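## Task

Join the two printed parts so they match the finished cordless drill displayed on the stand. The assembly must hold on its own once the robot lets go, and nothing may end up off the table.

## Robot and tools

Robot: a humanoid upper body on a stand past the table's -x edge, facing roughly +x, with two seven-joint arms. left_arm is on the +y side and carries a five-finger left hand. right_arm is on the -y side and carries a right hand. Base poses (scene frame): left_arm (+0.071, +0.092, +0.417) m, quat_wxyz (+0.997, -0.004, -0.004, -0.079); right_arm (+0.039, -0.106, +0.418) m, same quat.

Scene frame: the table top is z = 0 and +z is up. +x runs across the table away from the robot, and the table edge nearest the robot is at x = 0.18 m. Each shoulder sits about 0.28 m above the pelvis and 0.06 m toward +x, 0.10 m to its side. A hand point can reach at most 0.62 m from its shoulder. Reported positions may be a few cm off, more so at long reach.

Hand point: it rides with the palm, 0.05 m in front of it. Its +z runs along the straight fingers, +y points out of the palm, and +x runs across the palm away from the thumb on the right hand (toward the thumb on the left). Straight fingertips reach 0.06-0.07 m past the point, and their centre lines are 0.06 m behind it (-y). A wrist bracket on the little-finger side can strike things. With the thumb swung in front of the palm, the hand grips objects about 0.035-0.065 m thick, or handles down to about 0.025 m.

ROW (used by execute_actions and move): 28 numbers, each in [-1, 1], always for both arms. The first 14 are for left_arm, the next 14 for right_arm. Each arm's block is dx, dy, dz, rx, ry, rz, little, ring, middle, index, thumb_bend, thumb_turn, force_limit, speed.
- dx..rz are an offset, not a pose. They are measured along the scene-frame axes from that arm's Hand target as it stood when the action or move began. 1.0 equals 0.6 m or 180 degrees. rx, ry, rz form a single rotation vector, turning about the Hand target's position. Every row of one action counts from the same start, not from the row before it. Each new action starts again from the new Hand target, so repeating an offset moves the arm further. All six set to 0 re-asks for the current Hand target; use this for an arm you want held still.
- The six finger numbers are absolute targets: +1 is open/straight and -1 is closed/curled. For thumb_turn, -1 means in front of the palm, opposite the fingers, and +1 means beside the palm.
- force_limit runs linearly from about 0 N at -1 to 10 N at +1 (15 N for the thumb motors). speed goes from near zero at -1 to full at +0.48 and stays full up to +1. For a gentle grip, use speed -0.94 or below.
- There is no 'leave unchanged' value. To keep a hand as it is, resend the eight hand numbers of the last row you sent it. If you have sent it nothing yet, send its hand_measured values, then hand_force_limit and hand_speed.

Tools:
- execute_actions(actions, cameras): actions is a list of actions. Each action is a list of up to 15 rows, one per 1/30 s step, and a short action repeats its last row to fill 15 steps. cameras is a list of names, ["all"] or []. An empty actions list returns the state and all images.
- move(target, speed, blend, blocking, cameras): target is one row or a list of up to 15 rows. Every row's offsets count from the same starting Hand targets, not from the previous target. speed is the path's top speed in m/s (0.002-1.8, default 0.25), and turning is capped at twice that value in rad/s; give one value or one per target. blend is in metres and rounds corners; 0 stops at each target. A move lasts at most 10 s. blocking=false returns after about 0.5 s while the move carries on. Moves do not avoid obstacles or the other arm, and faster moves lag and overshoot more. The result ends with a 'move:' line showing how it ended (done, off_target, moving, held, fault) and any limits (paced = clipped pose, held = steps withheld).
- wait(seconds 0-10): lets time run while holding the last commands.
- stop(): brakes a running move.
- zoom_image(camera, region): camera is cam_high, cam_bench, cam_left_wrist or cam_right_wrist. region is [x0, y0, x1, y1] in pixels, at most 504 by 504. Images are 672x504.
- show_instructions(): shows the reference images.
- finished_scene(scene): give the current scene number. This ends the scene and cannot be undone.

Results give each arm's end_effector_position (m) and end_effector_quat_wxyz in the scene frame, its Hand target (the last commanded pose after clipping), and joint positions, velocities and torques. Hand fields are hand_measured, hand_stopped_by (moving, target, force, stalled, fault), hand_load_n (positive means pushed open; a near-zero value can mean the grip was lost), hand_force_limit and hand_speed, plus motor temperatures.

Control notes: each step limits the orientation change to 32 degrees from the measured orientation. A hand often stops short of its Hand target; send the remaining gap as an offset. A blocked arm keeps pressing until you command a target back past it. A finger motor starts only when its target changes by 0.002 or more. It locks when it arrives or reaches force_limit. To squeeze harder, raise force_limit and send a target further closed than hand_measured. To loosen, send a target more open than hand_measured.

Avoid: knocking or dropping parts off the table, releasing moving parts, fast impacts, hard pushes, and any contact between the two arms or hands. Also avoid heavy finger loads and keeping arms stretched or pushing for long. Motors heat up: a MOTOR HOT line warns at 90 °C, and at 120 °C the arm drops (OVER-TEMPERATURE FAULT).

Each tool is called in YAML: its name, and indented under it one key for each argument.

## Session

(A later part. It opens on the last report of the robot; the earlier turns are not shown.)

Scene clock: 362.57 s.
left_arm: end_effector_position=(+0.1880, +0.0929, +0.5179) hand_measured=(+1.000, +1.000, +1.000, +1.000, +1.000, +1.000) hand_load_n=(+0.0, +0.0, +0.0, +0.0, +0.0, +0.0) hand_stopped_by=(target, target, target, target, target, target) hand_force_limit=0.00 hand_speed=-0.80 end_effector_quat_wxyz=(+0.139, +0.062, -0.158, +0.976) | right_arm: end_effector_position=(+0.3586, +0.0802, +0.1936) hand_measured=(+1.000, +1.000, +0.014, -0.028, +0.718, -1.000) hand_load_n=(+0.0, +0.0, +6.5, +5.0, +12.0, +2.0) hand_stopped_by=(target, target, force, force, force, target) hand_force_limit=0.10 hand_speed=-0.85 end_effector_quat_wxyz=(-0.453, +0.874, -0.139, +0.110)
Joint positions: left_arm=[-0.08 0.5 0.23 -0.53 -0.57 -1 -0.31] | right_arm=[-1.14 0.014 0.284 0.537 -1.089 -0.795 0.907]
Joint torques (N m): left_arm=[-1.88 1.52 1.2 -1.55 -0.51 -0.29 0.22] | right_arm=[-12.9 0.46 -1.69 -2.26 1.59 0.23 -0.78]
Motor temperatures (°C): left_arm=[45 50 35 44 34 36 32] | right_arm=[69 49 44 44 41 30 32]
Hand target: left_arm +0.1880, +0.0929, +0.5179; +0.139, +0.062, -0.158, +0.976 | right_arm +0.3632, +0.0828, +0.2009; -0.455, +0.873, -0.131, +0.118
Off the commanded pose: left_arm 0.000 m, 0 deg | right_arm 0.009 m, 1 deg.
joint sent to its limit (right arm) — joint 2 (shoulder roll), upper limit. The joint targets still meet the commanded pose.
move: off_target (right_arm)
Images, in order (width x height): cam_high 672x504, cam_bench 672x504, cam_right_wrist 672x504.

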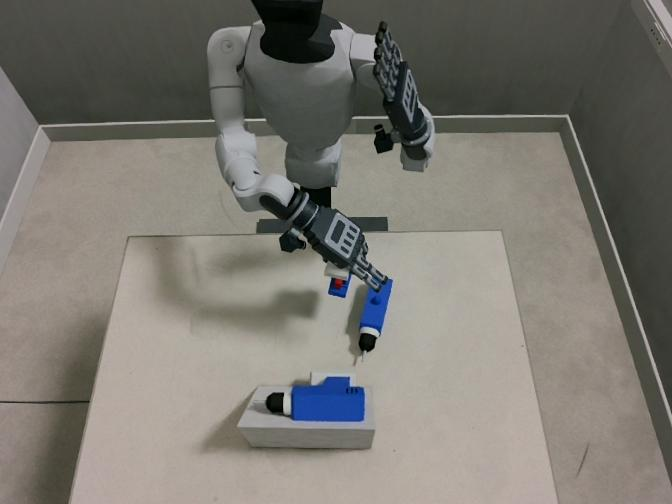

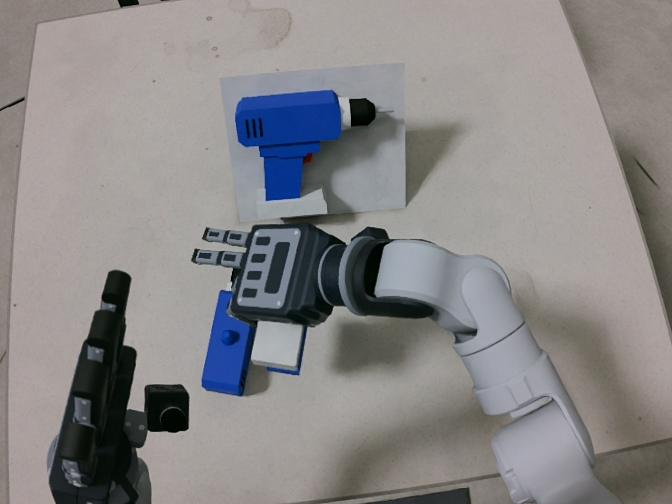

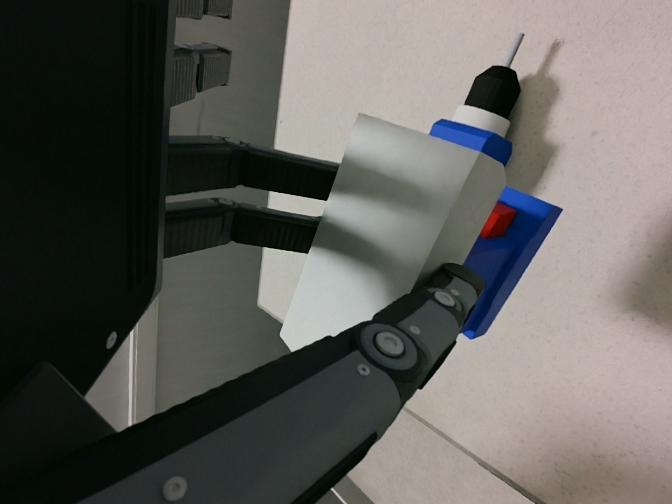

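move:
  target: [0,0,0,0,0,0,1,1,1,1,1,1,0,-0.8,0.045,0.13,0.01,0,0,0,1,1,-0.5,-0.5,0,-1,0.1,-0.85]
  speed: 0.08
  cameras: ["cam_high","cam_bench","cam_right_wrist"]

zoom_image:
  camera: "cam_bench"
  region: [170, 270, 310, 410]

zoom_image:
  camera: "cam_high"
  region: [330, 250, 420, 350]

zoom_image:
  camera: "cam_right_wrist"
  region: [400, 100, 672, 380]

Scene clock: 391.00 s.
left_arm: end_effector_position=(+0.1880, +0.0929, +0.5179) hand_measured=(+1.000, +1.000, +1.000, +1.000, +1.000, +1.000) hand_load_n=(+0.0, +0.0, +0.0, +0.0, +0.0, +0.0) hand_stopped_by=(target, target, target, target, target, target) hand_force_limit=0.00 hand_speed=-0.80 end_effector_quat_wxyz=(+0.139, +0.062, -0.158, +0.976) | right_arm: end_effector_position=(+0.3848, +0.1571, +0.1973) hand_measured=(+1.000, +1.000, +0.014, -0.028, +0.718, -1.000) hand_load_n=(+0.0, +0.0, +6.5, +4.5, +12.0, +2.0) hand_stopped_by=(target, target, force, force, force, target) hand_force_limit=0.10 hand_speed=-0.85 end_effector_quat_wxyz=(-0.473, +0.855, -0.148, +0.151)
Joint positions: left_arm=[-0.08 0.5 0.23 -0.53 -0.57 -1 -0.31] | right_arm=[-1.69 0.012 1.457 0.912 -0.23 -0.287 0.255]
Joint torques (N m): left_arm=[-1.89 1.52 1.2 -1.56 -0.51 -0.29 0.22] | right_arm=[-13.79 -0.96 -3.03 0.35 1.47 0.35 -0.82]
Motor temperatures (°C): left_arm=[45 50 35 44 34 36 32] | right_arm=[84 48 44 45 41 30 32]
Hand target: left_arm +0.1880, +0.0929, +0.5179; +0.139, +0.062, -0.158, +0.976 | right_arm +0.3902, +0.1608, +0.2069; -0.455, +0.873, -0.131, +0.118
Off the commanded pose: left_arm 0.000 m, 0 deg | right_arm 0.012 m, 5 deg.
joint sent to its limit (right arm) — joint 2 (shoulder roll), upper limit. The joint targets are off in orientation, not in position.
move: off_target (right_arm)
Images, in order (width x height): cam_high 672x504, cam_bench 672x504, cam_right_wrist 672x504.

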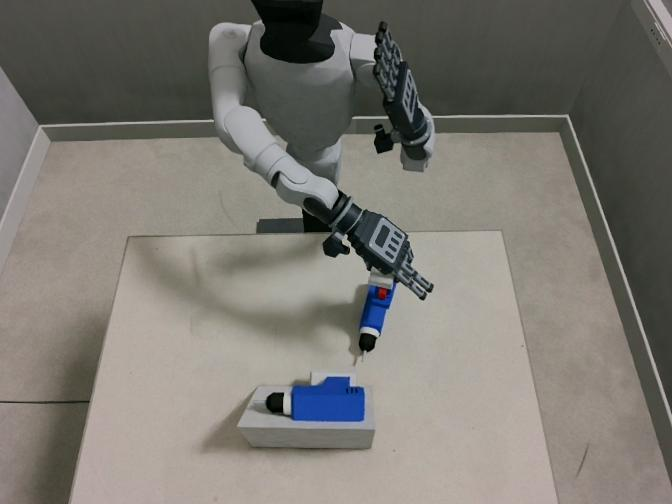

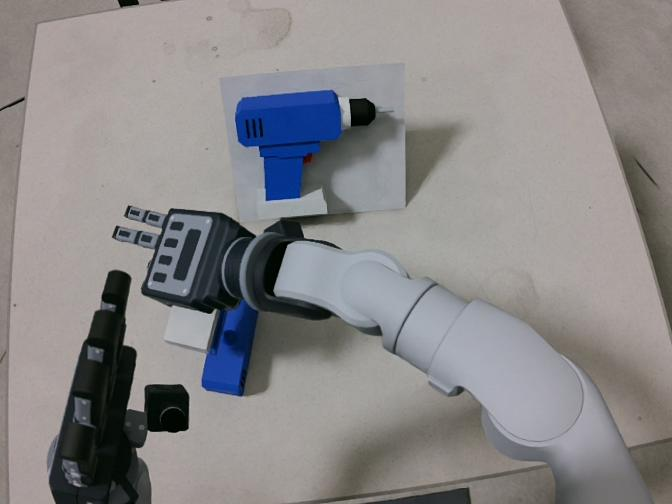

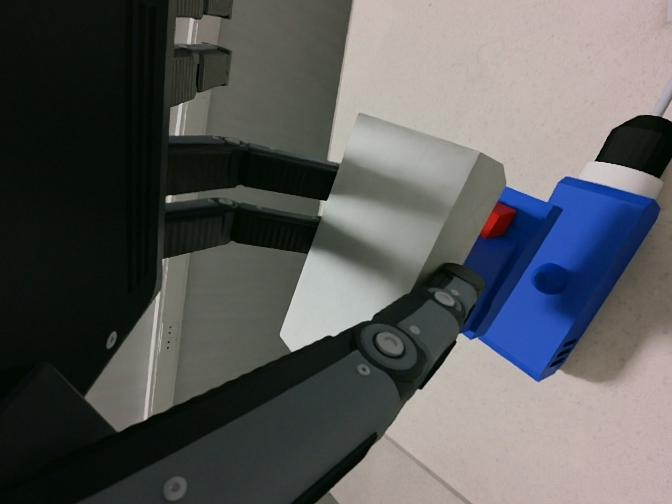

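Scaled by 3.600 from the camera's 672x504 image, which has a finer 960x720 frame.

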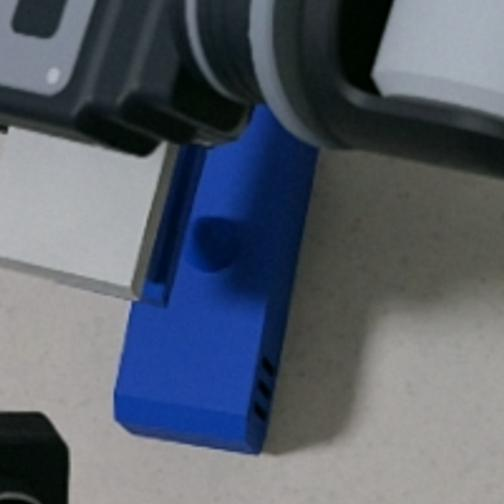

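Scaled by 5.040 from the camera's 672x504 image, which has a finer 960x720 frame.

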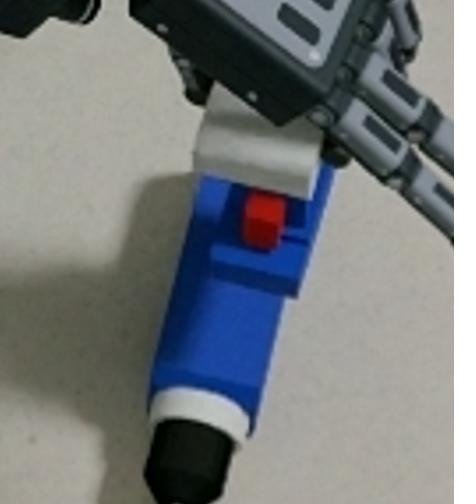

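Scaled by 1.800 from the camera's 672x504 image, which has a finer 960x720 frame.

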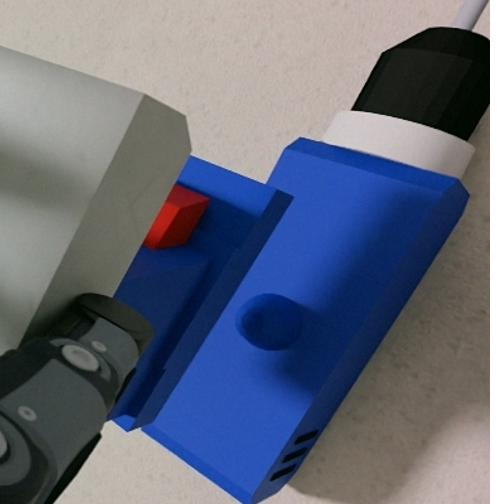

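move:
  target:
    - [0,0,0,0,0,0,1,1,1,1,1,1,0,-0.8,-0.04,-0.13,0.02,0,0,0,1,1,-0.5,-0.5,0,-1,0.1,-0.85]
    - [0,0,0,0,0,0,1,1,1,1,1,1,0,-0.8,-0.07,-0.33,0.02,0,0,0,1,1,-0.5,-0.5,0,-1,0.1,-0.85]
  speed: 0.15

move:
  target: [0.12,0.17,-0.36,0.163,0.417,-0.061,1,1,1,1,1,1,0,-0.8,0,0,0,0,0,0,1,1,-0.5,-0.5,0,-1,0.1,-0.85]
  speed: 0.25
  cameras: ["cam_high"]

Scene clock: 411.87 s.
left_arm: end_effector_position=(+0.1880, +0.0929, +0.5179) hand_measured=(+1.000, +1.000, +1.000, +1.000, +1.000, +1.000) hand_load_n=(+0.0, +0.0, +0.0, +0.0, +0.0, +0.0) hand_stopped_by=(target, target, target, target, target, target) hand_force_limit=0.00 hand_speed=-0.80 end_effector_quat_wxyz=(+0.139, +0.062, -0.158, +0.976) | right_arm: end_effector_position=(+0.3503, -0.0372, +0.2225) hand_measured=(+1.000, +1.000, +0.014, -0.028, +0.718, -1.000) hand_load_n=(+0.0, +0.0, +6.5, +5.0, +12.0, +2.0) hand_stopped_by=(target, target, force, force, force, target) hand_force_limit=0.10 hand_speed=-0.85 end_effector_quat_wxyz=(-0.454, +0.873, -0.128, +0.123)
Joint positions: left_arm=[-0.08 0.5 0.23 -0.53 -0.57 -1 -0.31] | right_arm=[-1.615 -0.937 1.474 0.219 -0.23 -0.605 0.227]
Joint torques (N m): left_arm=[-1.89 1.52 1.2 -1.56 -0.5 -0.29 0.22] | right_arm=[-8.71 -1.3 -4.02 0.12 1.52 0.14 -0.8]
Motor temperatures (°C): left_arm=[45 50 35 44 34 36 32] | right_arm=[88 48 45 44 40 30 32]
Hand target: left_arm +0.1880, +0.0929, +0.5179; +0.139, +0.062, -0.158, +0.976 | right_arm +0.3482, -0.0372, +0.2189; -0.455, +0.873, -0.131, +0.118
Off the commanded pose: left_arm 0.000 m, 0 deg | right_arm 0.004 m, 1 deg.
MOTOR HOT: joint 1 (shoulder pitch) of the right arm reports 88 °C; the controller stops that arm at 120 °C. To cool a motor, set the load down, stop pushing, or move to a pose that needs little force.
move: off_target (right_arm)

Scene clock: 415.27 s.
left_arm: end_effector_position=(+0.2606, +0.1960, +0.3043) hand_measured=(+1.000, +1.000, +1.000, +1.000, +1.000, +1.000) hand_load_n=(+0.0, +0.0, +0.0, +0.0, +0.0, +0.0) hand_stopped_by=(target, target, target, target, target, target) hand_force_limit=0.00 hand_speed=-0.80 end_effector_quat_wxyz=(+0.269, +0.650, -0.268, +0.658) | right_arm: end_effector_position=(+0.3503, -0.0372, +0.2225) hand_measured=(+1.000, +1.000, +0.014, -0.028, +0.718, -1.000) hand_load_n=(+0.0, +0.0, +6.5, +5.0, +12.0, +2.0) hand_stopped_by=(target, target, force, force, force, target) hand_force_limit=0.10 hand_speed=-0.85 end_effector_quat_wxyz=(-0.454, +0.873, -0.128, +0.123)
Joint positions: left_arm=[0.556 1.06 0.158 0.233 -1.39 -0.697 -1.187] | right_arm=[-1.615 -0.937 1.474 0.219 -0.23 -0.605 0.227]
Joint torques (N m): left_arm=[-0.32 2.64 1.93 -0.19 -0.57 -0.61 -0.01] | right_arm=[-8.72 -1.5 -4.04 0.36 1.53 0.16 -0.8]
Motor temperatures (°C): left_arm=[45 50 35 44 34 36 32] | right_arm=[82 48 45 43 40 30 32]
Hand target: left_arm +0.2600, +0.1949, +0.3019; +0.272, +0.652, -0.272, +0.653 | right_arm +0.3482, -0.0372, +0.2189; -0.455, +0.873, -0.131, +0.118
Off the commanded pose: left_arm 0.003 m, 1 deg | right_arm 0.004 m, 1 deg.
MOTOR HOT: cleared for the motors of the right arm.
move: off_target (right_arm)
Images, in order (width x height): cam_high 672x504.

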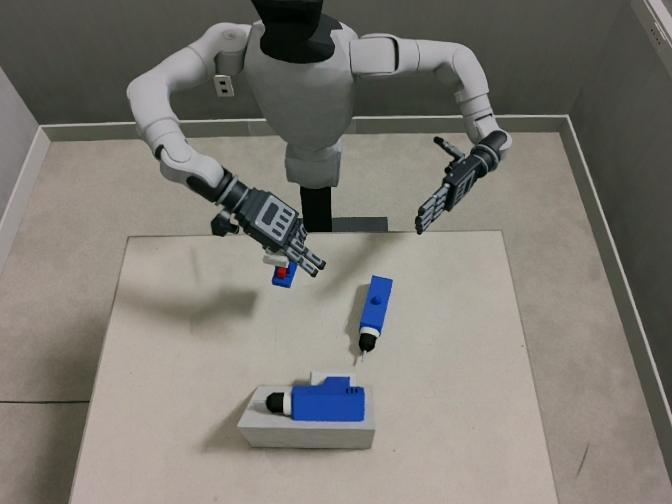

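move:
  target:
    - [0.08,0.02,0,0,0,0.167,1,1,1,1,1,1,0,-0.8,0,0,0,0,0,0,1,1,-0.5,-0.5,0,-1,0.1,-0.85]
  speed: 0.2

move:
  target:
    - [0.09,-0.01,-0.15,0.029,0.107,0,1,1,1,1,1,1,0,-0.8,0,0,0,0,0,0,1,1,-0.5,-0.5,0,-1,0.1,-0.85]
    - [0.09,-0.01,-0.31,0.029,0.107,0,1,1,1,1,1,1,0,-0.8,0,0,0,0,0,0,1,1,-0.5,-0.5,0,-1,0.1,-0.85]
  speed: 0.15
  cameras: ["cam_high","cam_bench","cam_left_wrist"]

Scene clock: 430.50 s.
left_arm: end_effector_position=(+0.3100, +0.2083, +0.3054) hand_measured=(+1.000, +1.000, +1.000, +1.000, +1.000, +1.000) hand_load_n=(+0.0, +0.0, -0.5, +0.0, +0.0, +0.0) hand_stopped_by=(target, target, target, target, target, target) hand_force_limit=0.00 hand_speed=-0.80 end_effector_quat_wxyz=(+0.090, +0.696, -0.097, +0.706) | right_arm: end_effector_position=(+0.3503, -0.0372, +0.2225) hand_measured=(+1.000, +1.000, +0.014, -0.028, +0.718, -1.000) hand_load_n=(+0.0, +0.0, +6.5, +5.0, +12.5, +2.0) hand_stopped_by=(target, target, force, force, force, target) hand_force_limit=0.10 hand_speed=-0.85 end_effector_quat_wxyz=(-0.454, +0.873, -0.128, +0.123)
Joint positions: left_arm=[0.756 0.978 0.146 -0.14 -1.092 -0.777 -0.323] | right_arm=[-1.615 -0.937 1.474 0.219 -0.23 -0.605 0.227]
Joint torques (N m): left_arm=[0.66 1.21 1.67 -1.3 -0.3 -1.01 0.15] | right_arm=[-8.66 -1.4 -3.87 0.31 1.26 0.13 -0.79]
Motor temperatures (°C): left_arm=[45 51 35 43 34 36 32] | right_arm=[76 49 46 43 40 30 32]
Hand target: left_arm +0.3080, +0.2069, +0.3019; +0.093, +0.700, -0.093, +0.701 | right_arm +0.3482, -0.0372, +0.2189; -0.455, +0.873, -0.131, +0.118
Off the commanded pose: left_arm 0.004 m, 1 deg | right_arm 0.004 m, 1 deg.
move: off_target (left_arm, right_arm)

Scene clock: 433.40 s.
left_arm: end_effector_position=(+0.3616, +0.2023, +0.1161) hand_measured=(+1.000, +1.000, +1.000, +1.000, +1.000, +1.000) hand_load_n=(+0.0, +0.0, +0.0, +0.0, +0.0, -0.5) hand_stopped_by=(target, target, target, target, target, target) hand_force_limit=0.00 hand_speed=-0.80 end_effector_quat_wxyz=(+0.072, +0.812, -0.114, +0.567) | right_arm: end_effector_position=(+0.3503, -0.0372, +0.2225) hand_measured=(+1.000, +1.000, +0.014, -0.028, +0.718, -1.000) hand_load_n=(+0.0, +0.0, +6.5, +4.5, +12.0, +2.0) hand_stopped_by=(target, target, force, force, force, target) hand_force_limit=0.10 hand_speed=-0.85 end_effector_quat_wxyz=(-0.454, +0.873, -0.128, +0.123)
Joint positions: left_arm=[0.018 0.705 -0.18 0.75 -0.819 -0.587 -0.485] | right_arm=[-1.615 -0.937 1.474 0.219 -0.23 -0.605 0.227]
Joint torques (N m): left_arm=[-1.48 2.05 1.74 -0.55 -0.77 -1.07 -0.02] | right_arm=[-8.77 -1.36 -3.99 0.31 1.57 0.16 -0.8]
Motor temperatures (°C): left_arm=[44 51 35 43 34 36 32] | right_arm=[76 49 47 43 40 30 32]
Hand target: left_arm +0.3620, +0.2009, +0.1159; +0.075, +0.811, -0.108, +0.569 | right_arm +0.3482, -0.0372, +0.2189; -0.455, +0.873, -0.131, +0.118
Off the commanded pose: left_arm 0.001 m, 1 deg | right_arm 0.004 m, 1 deg.
move: off_target (right_arm)
Images, in order (width x height): cam_high 672x504, cam_bench 672x504, cam_left_wrist 672x504.

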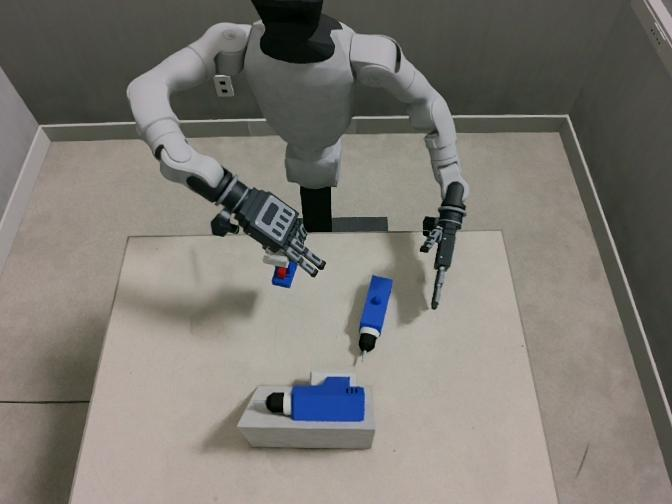

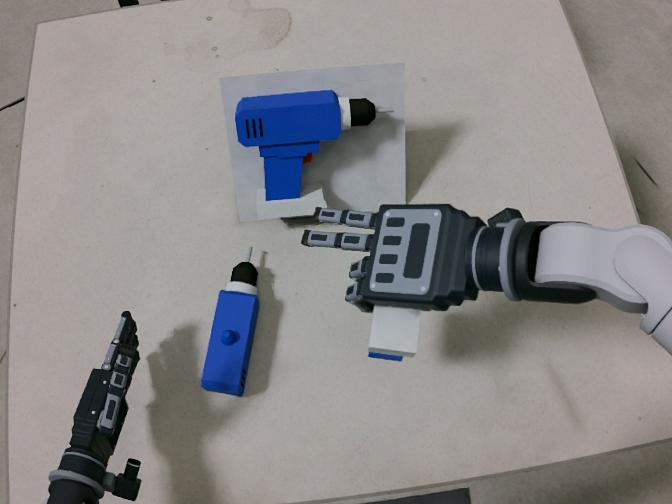

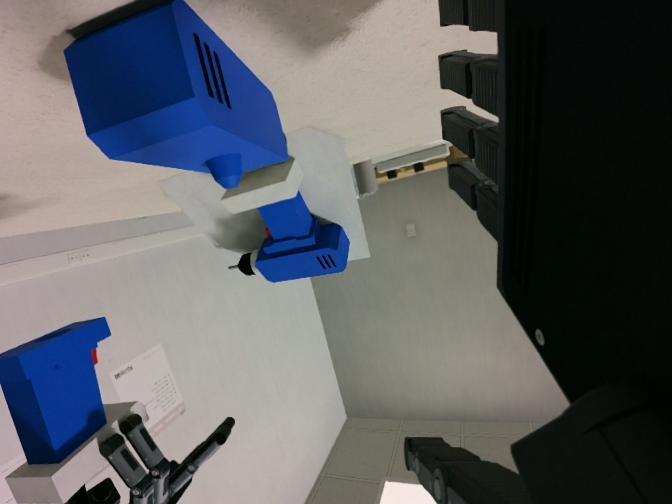

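move:
  target:
    - [0.055,0,0,0,0,0,1,1,1,1,1,1,0,-0.8,0,0,0,0,0,0,1,1,-0.5,-0.5,0,-1,0.1,-0.85]
    - [0.055,-0.125,-0.0,0,0,0,1,1,1,1,1,1,0,-0.8,0,0,0,0,0,0,1,1,-0.5,-0.5,0,-1,0.1,-0.85]
  speed: 0.12
  cameras: ["cam_high","cam_bench","cam_left_wrist"]

Scene clock: 442.53 s.
left_arm: end_effector_position=(+0.3988, +0.1292, +0.1193) hand_measured=(+1.000, +1.000, +1.000, +1.000, +1.000, +1.000) hand_load_n=(+0.0, +0.5, +0.0, +0.0, +0.0, +0.0) hand_stopped_by=(target, target, target, target, target, target) hand_force_limit=0.00 hand_speed=-0.80 end_effector_quat_wxyz=(+0.072, +0.809, -0.107, +0.574) | right_arm: end_effector_position=(+0.3503, -0.0372, +0.2225) hand_measured=(+1.000, +1.000, +0.014, -0.028, +0.718, -1.000) hand_load_n=(+0.0, +0.0, +6.5, +4.5, +12.0, +2.5) hand_stopped_by=(target, target, force, force, force, target) hand_force_limit=0.10 hand_speed=-0.85 end_effector_quat_wxyz=(-0.454, +0.873, -0.128, +0.123)
Joint positions: left_arm=[-0.069 0.646 -0.315 0.475 -0.685 -0.401 -0.113] | right_arm=[-1.615 -0.937 1.474 0.219 -0.23 -0.605 0.227]
Joint torques (N m): left_arm=[-1.51 1.81 1.09 -1.93 -0.22 -0.97 0.14] | right_arm=[-8.76 -1.35 -4.02 0.25 1.43 0.17 -0.78]
Motor temperatures (°C): left_arm=[45 51 36 43 34 37 31] | right_arm=[75 49 47 43 40 30 32]
Hand target: left_arm +0.3950, +0.1259, +0.1159; +0.075, +0.811, -0.108, +0.569 | right_arm +0.3482, -0.0372, +0.2189; -0.455, +0.873, -0.131, +0.118
Off the commanded pose: left_arm 0.006 m, 1 deg | right_arm 0.004 m, 1 deg.
move: off_target (left_arm, right_arm)
Images, in order (width x height): cam_high 672x504, cam_bench 672x504, cam_left_wrist 672x504.

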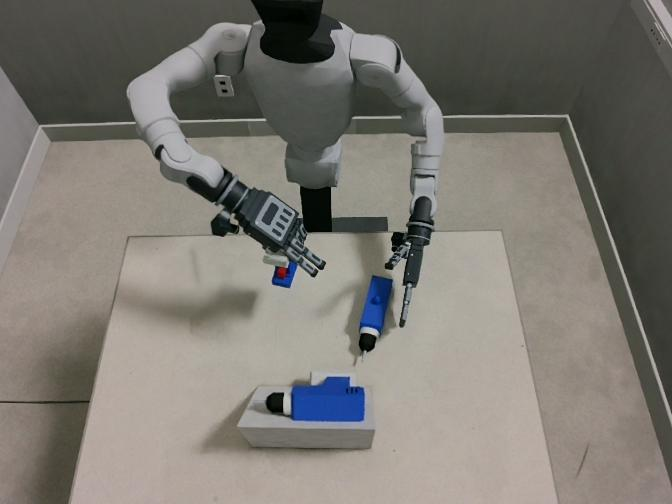

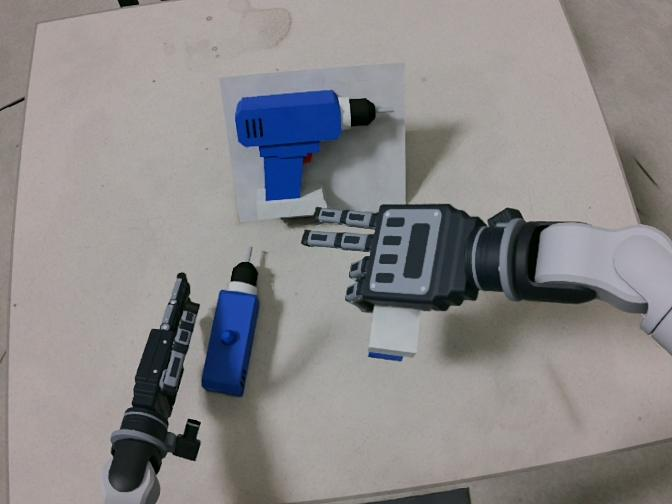

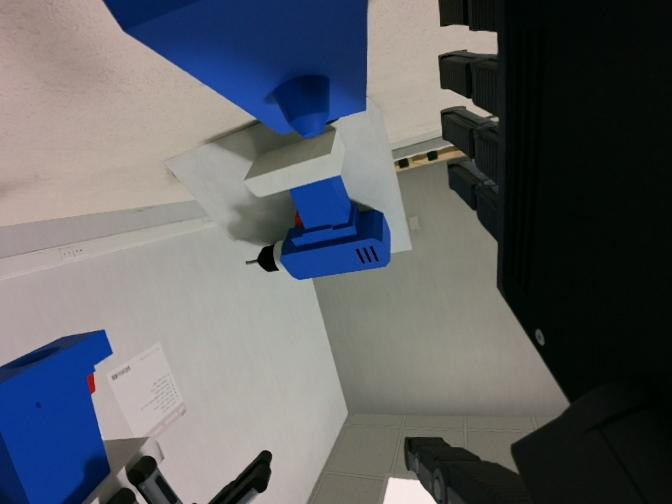

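move:
  target: [-0.005,-0.06,-0.005,0,0,0,1,1,1,1,1,1,0,-0.8,0,0,0,0,0,0,1,1,-0.5,-0.5,0,-1,0.1,-0.85]
  speed: 0.06
  cameras: ["cam_bench"]

move:
  target: [-0.005,-0.055,0,0,0,0,1,1,1,1,1,1,0,-0.8,0,0,0,0,0,0,1,1,-0.5,-0.5,0,-1,0.1,-0.85]
  speed: 0.06
  cameras: ["cam_high","cam_bench"]

Scene clock: 448.93 s.
left_arm: end_effector_position=(+0.3944, +0.0945, +0.1142) hand_measured=(+1.000, +1.000, +1.000, +1.000, +1.000, +1.000) hand_load_n=(+0.0, +0.0, -0.5, +0.0, +0.0, +0.0) hand_stopped_by=(target, target, target, target, target, target) hand_force_limit=0.00 hand_speed=-0.80 end_effector_quat_wxyz=(+0.071, +0.811, -0.107, +0.572) | right_arm: end_effector_position=(+0.3503, -0.0372, +0.2225) hand_measured=(+1.000, +1.000, +0.014, -0.028, +0.718, -1.000) hand_load_n=(+0.0, +0.0, +7.0, +5.0, +12.0, +2.0) hand_stopped_by=(target, target, force, force, force, target) hand_force_limit=0.10 hand_speed=-0.85 end_effector_quat_wxyz=(-0.454, +0.873, -0.128, +0.123)
Joint positions: left_arm=[-0.069 0.59 -0.383 0.379 -0.609 -0.353 0.036] | right_arm=[-1.615 -0.937 1.474 0.219 -0.23 -0.605 0.227]
Joint torques (N m): left_arm=[-1.98 1.3 0.92 -2.11 -0.13 -0.97 0.13] | right_arm=[-8.69 -1.42 -4.09 0.31 1.36 0.16 -0.78]
Motor temperatures (°C): left_arm=[45 51 35 43 34 37 31] | right_arm=[74 49 47 43 40 30 32]
Hand target: left_arm +0.3920, +0.0899, +0.1129; +0.075, +0.811, -0.108, +0.569 | right_arm +0.3482, -0.0372, +0.2189; -0.455, +0.873, -0.131, +0.118
Off the commanded pose: left_arm 0.005 m, 1 deg | right_arm 0.004 m, 1 deg.
move: off_target (left_arm, right_arm)
Images, in order (width x height): cam_bench 672x504.

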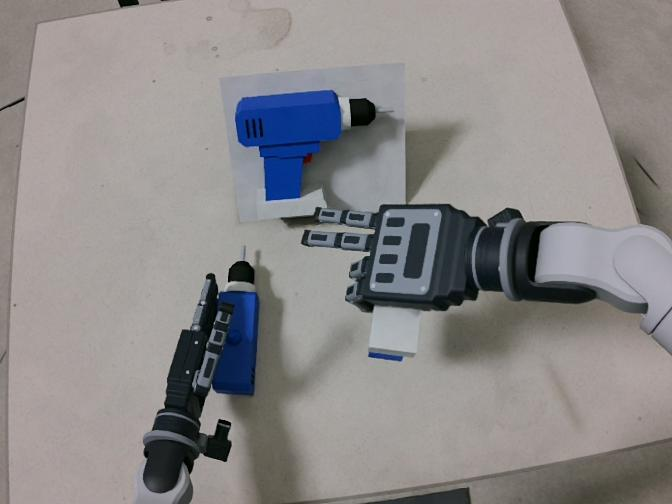

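Scene clock: 449.83 s.
left_arm: end_effector_position=(+0.3892, +0.0626, +0.1111) hand_measured=(+1.000, +1.000, +1.000, +1.000, +1.000, +1.000) hand_load_n=(+0.0, +0.0, +0.0, +0.5, +0.0, +0.0) hand_stopped_by=(target, target, target, target, target, target) hand_force_limit=0.00 hand_speed=-0.80 end_effector_quat_wxyz=(+0.070, +0.813, -0.106, +0.568) | right_arm: end_effector_position=(+0.3503, -0.0372, +0.2225) hand_measured=(+1.000, +1.000, +0.014, -0.028, +0.718, -1.000) hand_load_n=(+0.0, +0.0, +7.0, +5.0, +12.0, +2.0) hand_stopped_by=(target, target, force, force, force, target) hand_force_limit=0.10 hand_speed=-0.85 end_effector_quat_wxyz=(-0.454, +0.873, -0.128, +0.123)
Joint positions: left_arm=[-0.075 0.53 -0.442 0.302 -0.541 -0.294 0.162] | right_arm=[-1.615 -0.937 1.474 0.219 -0.23 -0.605 0.227]
Joint torques (N m): left_arm=[-2.56 0.94 0.81 -2.31 -0.04 -0.96 0.11] | right_arm=[-8.85 -1.52 -3.98 0.24 1.44 0.17 -0.79]
Motor temperatures (°C): left_arm=[45 51 35 43 34 37 31] | right_arm=[74 49 47 43 40 30 32]
Hand target: left_arm +0.3890, +0.0569, +0.1129; +0.075, +0.811, -0.108, +0.569 | right_arm +0.3482, -0.0372, +0.2189; -0.455, +0.873, -0.131, +0.118
Off the commanded pose: left_arm 0.006 m, 1 deg | right_arm 0.004 m, 1 deg.
move: off_target (left_arm, right_arm)
Images, in order (width x height): cam_high 672x504, cam_bench 672x504.

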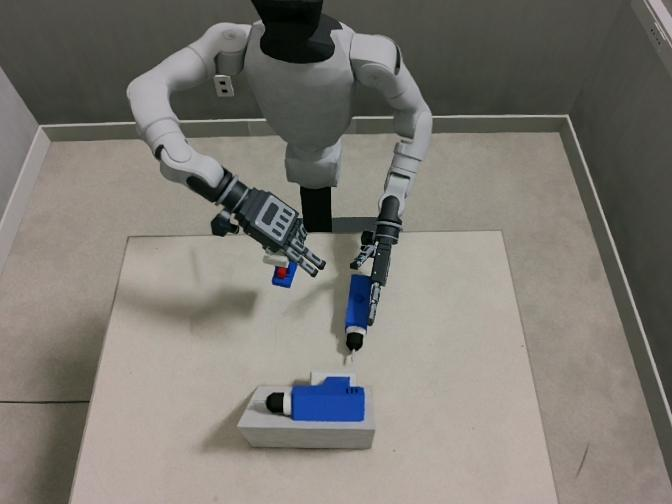

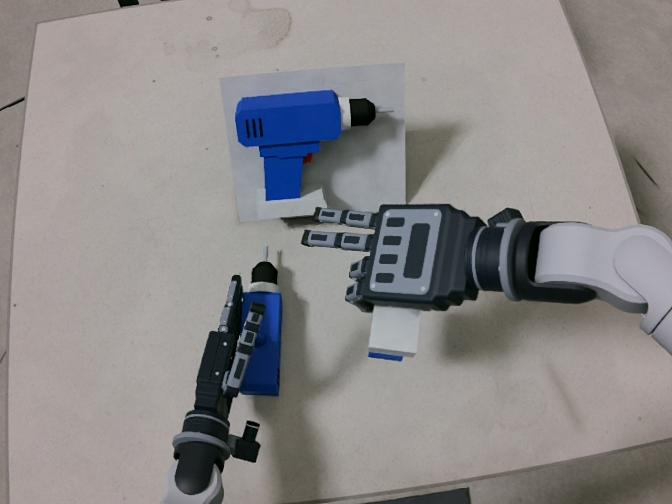

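move:
  target:
    - [0.03,0.02,0,0,0,0,1,1,1,1,1,1,0,-0.8,0,0,0,0,0,0,1,1,-0.5,-0.5,0,-1,0.1,-0.85]
    - [0.03,-0.065,0,0,0,0,1,1,1,1,1,1,0,-0.8,0,0,0,0,0,0,1,1,-0.5,-0.5,0,-1,0.1,-0.85]
  speed: 0.06
  cameras: ["cam_high","cam_bench"]

Scene clock: 459.30 s.
left_arm: end_effector_position=(+0.4070, +0.0231, +0.1106) hand_measured=(+1.000, +1.000, +1.000, +1.000, +1.000, +1.000) hand_load_n=(+0.0, -0.5, +0.0, +0.0, +0.0, +0.0) hand_stopped_by=(target, target, target, target, target, target) hand_force_limit=0.00 hand_speed=-0.80 end_effector_quat_wxyz=(+0.071, +0.814, -0.105, +0.567) | right_arm: end_effector_position=(+0.3503, -0.0372, +0.2225) hand_measured=(+1.000, +1.000, +0.014, -0.028, +0.718, -1.000) hand_load_n=(-0.5, +0.0, +7.0, +4.5, +12.0, +2.5) hand_stopped_by=(target, target, force, force, force, target) hand_force_limit=0.10 hand_speed=-0.85 end_effector_quat_wxyz=(-0.454, +0.873, -0.128, +0.123)
Joint positions: left_arm=[-0.196 0.424 -0.49 0.344 -0.491 -0.215 0.248] | right_arm=[-1.615 -0.937 1.474 0.219 -0.23 -0.605 0.227]
Joint torques (N m): left_arm=[-3.23 0.6 0.66 -2.38 0.05 -0.95 0.11] | right_arm=[-8.81 -1.48 -4.09 0.41 1.49 0.14 -0.77]
Motor temperatures (°C): left_arm=[45 50 35 44 34 37 31] | right_arm=[74 49 47 43 40 30 32]
Hand target: left_arm +0.4070, +0.0179, +0.1129; +0.075, +0.811, -0.108, +0.569 | right_arm +0.3482, -0.0372, +0.2189; -0.455, +0.873, -0.131, +0.118
Off the commanded pose: left_arm 0.006 m, 1 deg | right_arm 0.004 m, 1 deg.
move: off_target (left_arm, right_arm)
Images, in order (width x height): cam_high 672x504, cam_bench 672x504.

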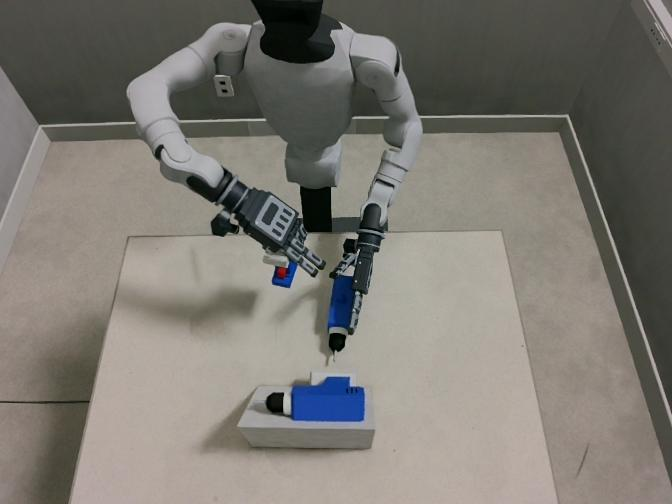

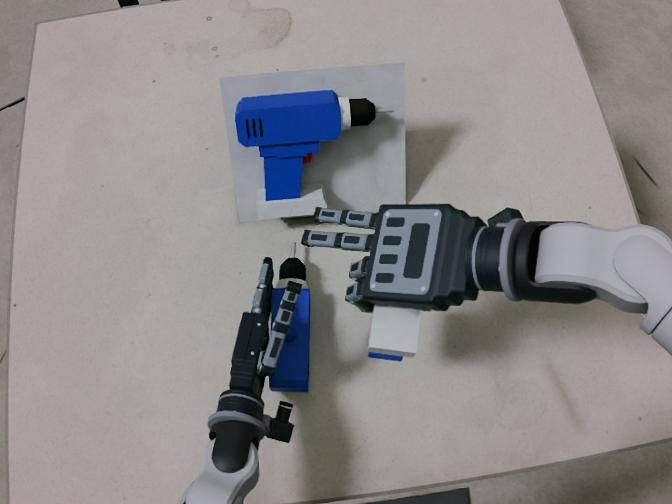

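move:
  target:
    - [0.0,0.07,0,0,0,0,1,1,1,1,1,1,0,-0.8,0,0,0,0,0,0,1,1,-0.5,-0.5,0,-1,0.1,-0.85]
    - [-0.06,0.25,0.12,0,0,0,1,1,1,1,1,1,0,-0.8,0,0,0,0,0,0,1,1,-0.5,-0.5,0,-1,0.1,-0.85]
    - [-0.3,0.3,0.35,0,0,0,1,1,1,1,1,1,0,-0.8,0,0,0,0,0,0,1,1,-0.5,-0.5,0,-1,0.1,-0.85]
  speed: [0.08,0.25,0.3]
  cameras: ["cam_high","cam_bench","cam_right_wrist"]

Scene clock: 470.73 s.
left_arm: end_effector_position=(+0.2265, +0.1982, +0.3215) hand_measured=(+1.000, +1.000, +1.000, +1.000, +1.000, +1.000) hand_load_n=(+0.0, +0.0, +0.0, +0.0, +0.0, +0.0) hand_stopped_by=(target, target, target, target, target, target) hand_force_limit=0.00 hand_speed=-0.80 end_effector_quat_wxyz=(+0.075, +0.812, -0.107, +0.569) | right_arm: end_effector_position=(+0.3503, -0.0372, +0.2225) hand_measured=(+1.000, +1.000, +0.014, -0.028, +0.718, -1.000) hand_load_n=(+0.0, +0.0, +7.0, +5.0, +12.0, +2.5) hand_stopped_by=(target, target, force, force, force, target) hand_force_limit=0.10 hand_speed=-0.85 end_effector_quat_wxyz=(-0.454, +0.873, -0.128, +0.123)
Joint positions: left_arm=[1.744 1.04 0.441 -0.53 -1.145 -0.953 -0.317] | right_arm=[-1.615 -0.937 1.474 0.219 -0.23 -0.605 0.227]
Joint torques (N m): left_arm=[1.89 -0.89 1.98 -0.53 -0.67 -1.07 -0.01] | right_arm=[-8.73 -1.36 -4.02 0.26 1.35 0.14 -0.77]
Motor temperatures (°C): left_arm=[46 49 35 44 34 37 31] | right_arm=[74 49 47 43 40 30 32]
Hand target: left_arm +0.2270, +0.1979, +0.3229; +0.075, +0.811, -0.108, +0.569 | right_arm +0.3482, -0.0372, +0.2189; -0.455, +0.873, -0.131, +0.118
Off the commanded pose: left_arm 0.002 m, 0 deg | right_arm 0.004 m, 1 deg.
move: off_target (right_arm)
Images, in order (width x height): cam_high 672x504, cam_bench 672x504, cam_right_wrist 672x504.

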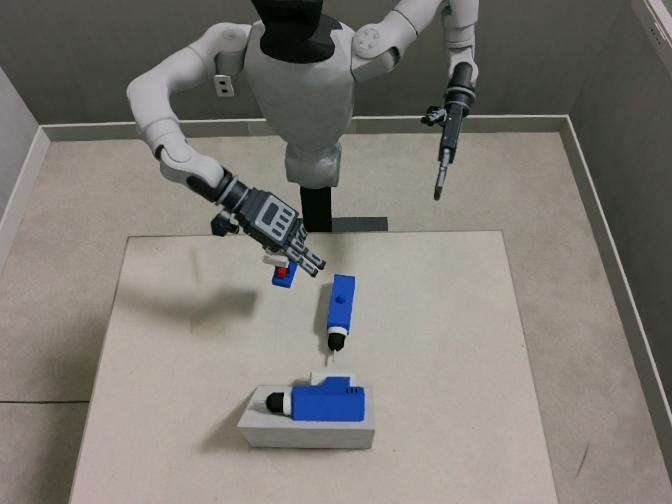

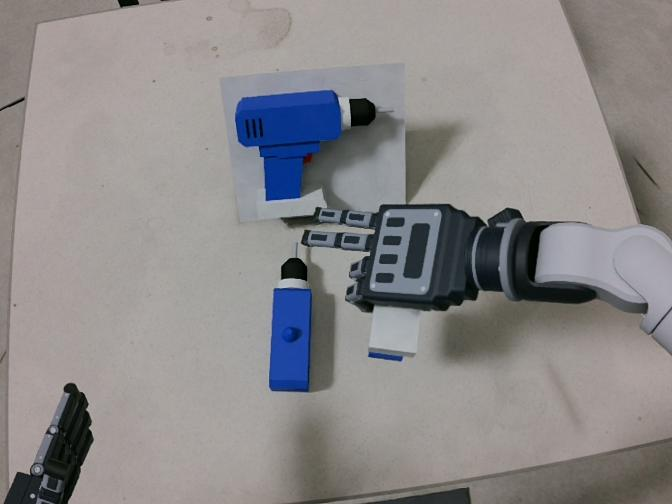

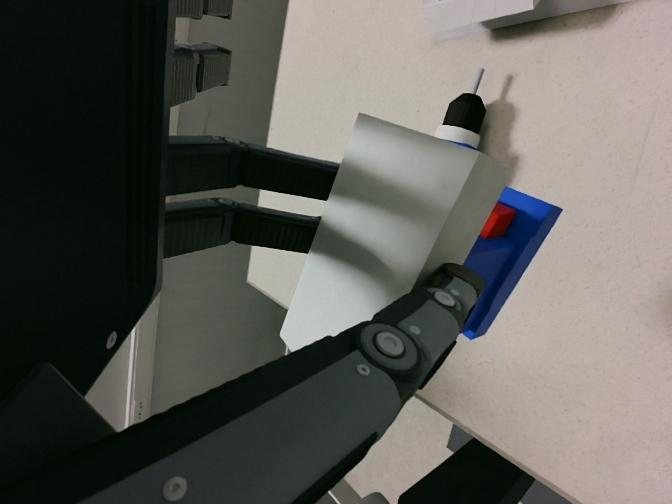

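move:
  target: [0,0,0,0,0,0,1,1,1,1,1,1,0,-0.8,0.045,0.163,-0.03,0,0,0.05,1,1,-0.5,-0.5,0,-1,0.1,-0.85]
  speed: 0.12
  cameras: ["cam_high","cam_bench","cam_right_wrist"]

zoom_image:
  camera: "cam_bench"
  region: [230, 270, 370, 410]

zoom_image:
  camera: "cam_high"
  region: [300, 250, 390, 350]

zoom_image:
  camera: "cam_right_wrist"
  region: [400, 100, 672, 380]

Scene clock: 484.93 s.
left_arm: end_effector_position=(+0.2265, +0.1982, +0.3215) hand_measured=(+1.000, +1.000, +1.000, +1.000, +1.000, +1.000) hand_load_n=(+0.0, +0.0, +0.0, +0.0, +0.0, +0.0) hand_stopped_by=(target, target, target, target, target, target) hand_force_limit=0.00 hand_speed=-0.80 end_effector_quat_wxyz=(+0.075, +0.812, -0.107, +0.569) | right_arm: end_effector_position=(+0.3694, +0.0556, +0.1894) hand_measured=(+1.000, +1.000, +0.014, -0.028, +0.718, -1.000) hand_load_n=(+0.0, +0.0, +6.5, +5.0, +12.0, +2.0) hand_stopped_by=(target, target, force, force, force, target) hand_force_limit=0.10 hand_speed=-0.85 end_effector_quat_wxyz=(-0.458, +0.883, -0.073, +0.071)
Joint positions: left_arm=[1.744 1.04 0.441 -0.53 -1.145 -0.953 -0.318] | right_arm=[-1.659 -0.281 1.478 1.005 -0.316 -0.879 0.16]
Joint torques (N m): left_arm=[1.88 -0.9 2 -0.55 -0.68 -1.06 -0.01] | right_arm=[-14.44 -1.14 -3.91 0.6 1.41 0.05 -0.78]
Motor temperatures (°C): left_arm=[47 49 36 43 34 37 31] | right_arm=[76 49 47 43 40 30 32]
Hand target: left_arm +0.2270, +0.1979, +0.3229; +0.075, +0.811, -0.108, +0.569 | right_arm +0.3752, +0.0606, +0.2009; -0.463, +0.880, -0.062, +0.082
Off the commanded pose: left_arm 0.002 m, 0 deg | right_arm 0.014 m, 2 deg.
move: off_target (right_arm)
Images, in order (width x height): cam_high 672x504, cam_bench 672x504, cam_right_wrist 672x504.

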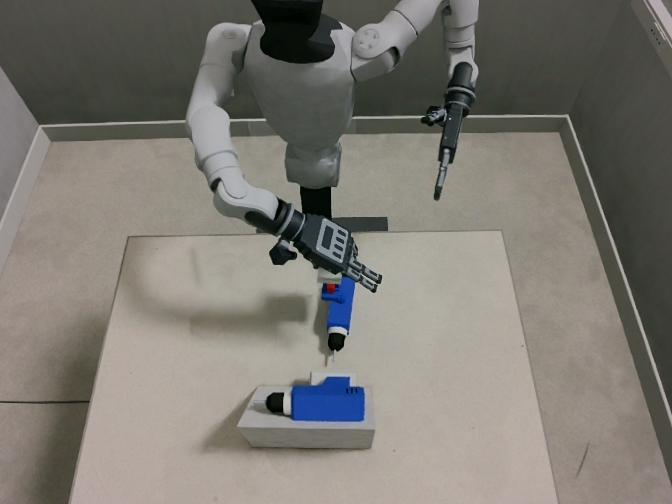

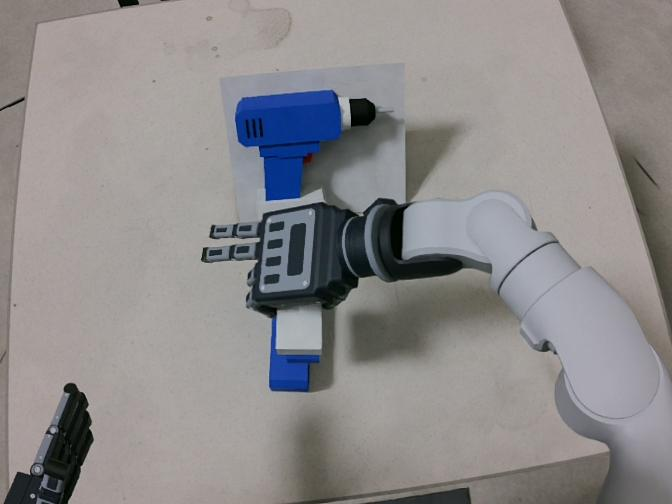

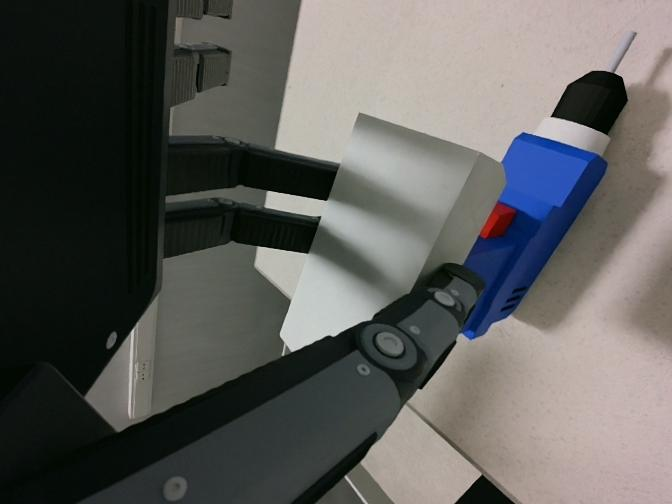

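Scaled by 3.600 from the camera's 672x504 image, which has a finer 960x720 frame.

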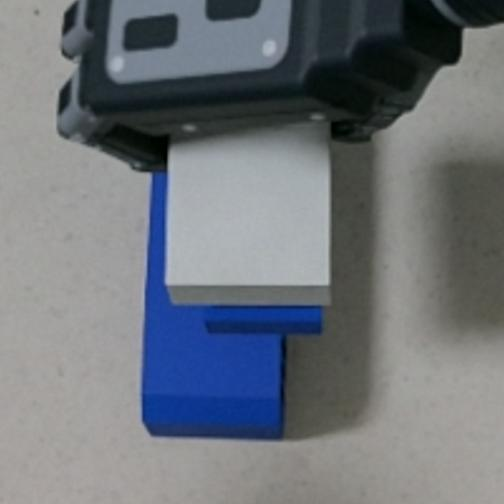

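Scaled by 5.040 from the camera's 672x504 image, which has a finer 960x720 frame.

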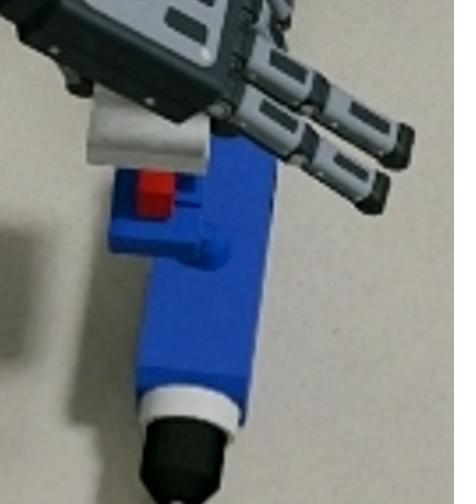

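Scaled by 1.800 from the camera's 672x504 image, which has a finer 960x720 frame.

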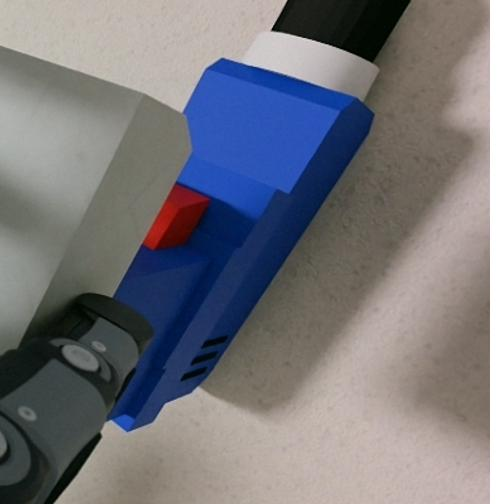

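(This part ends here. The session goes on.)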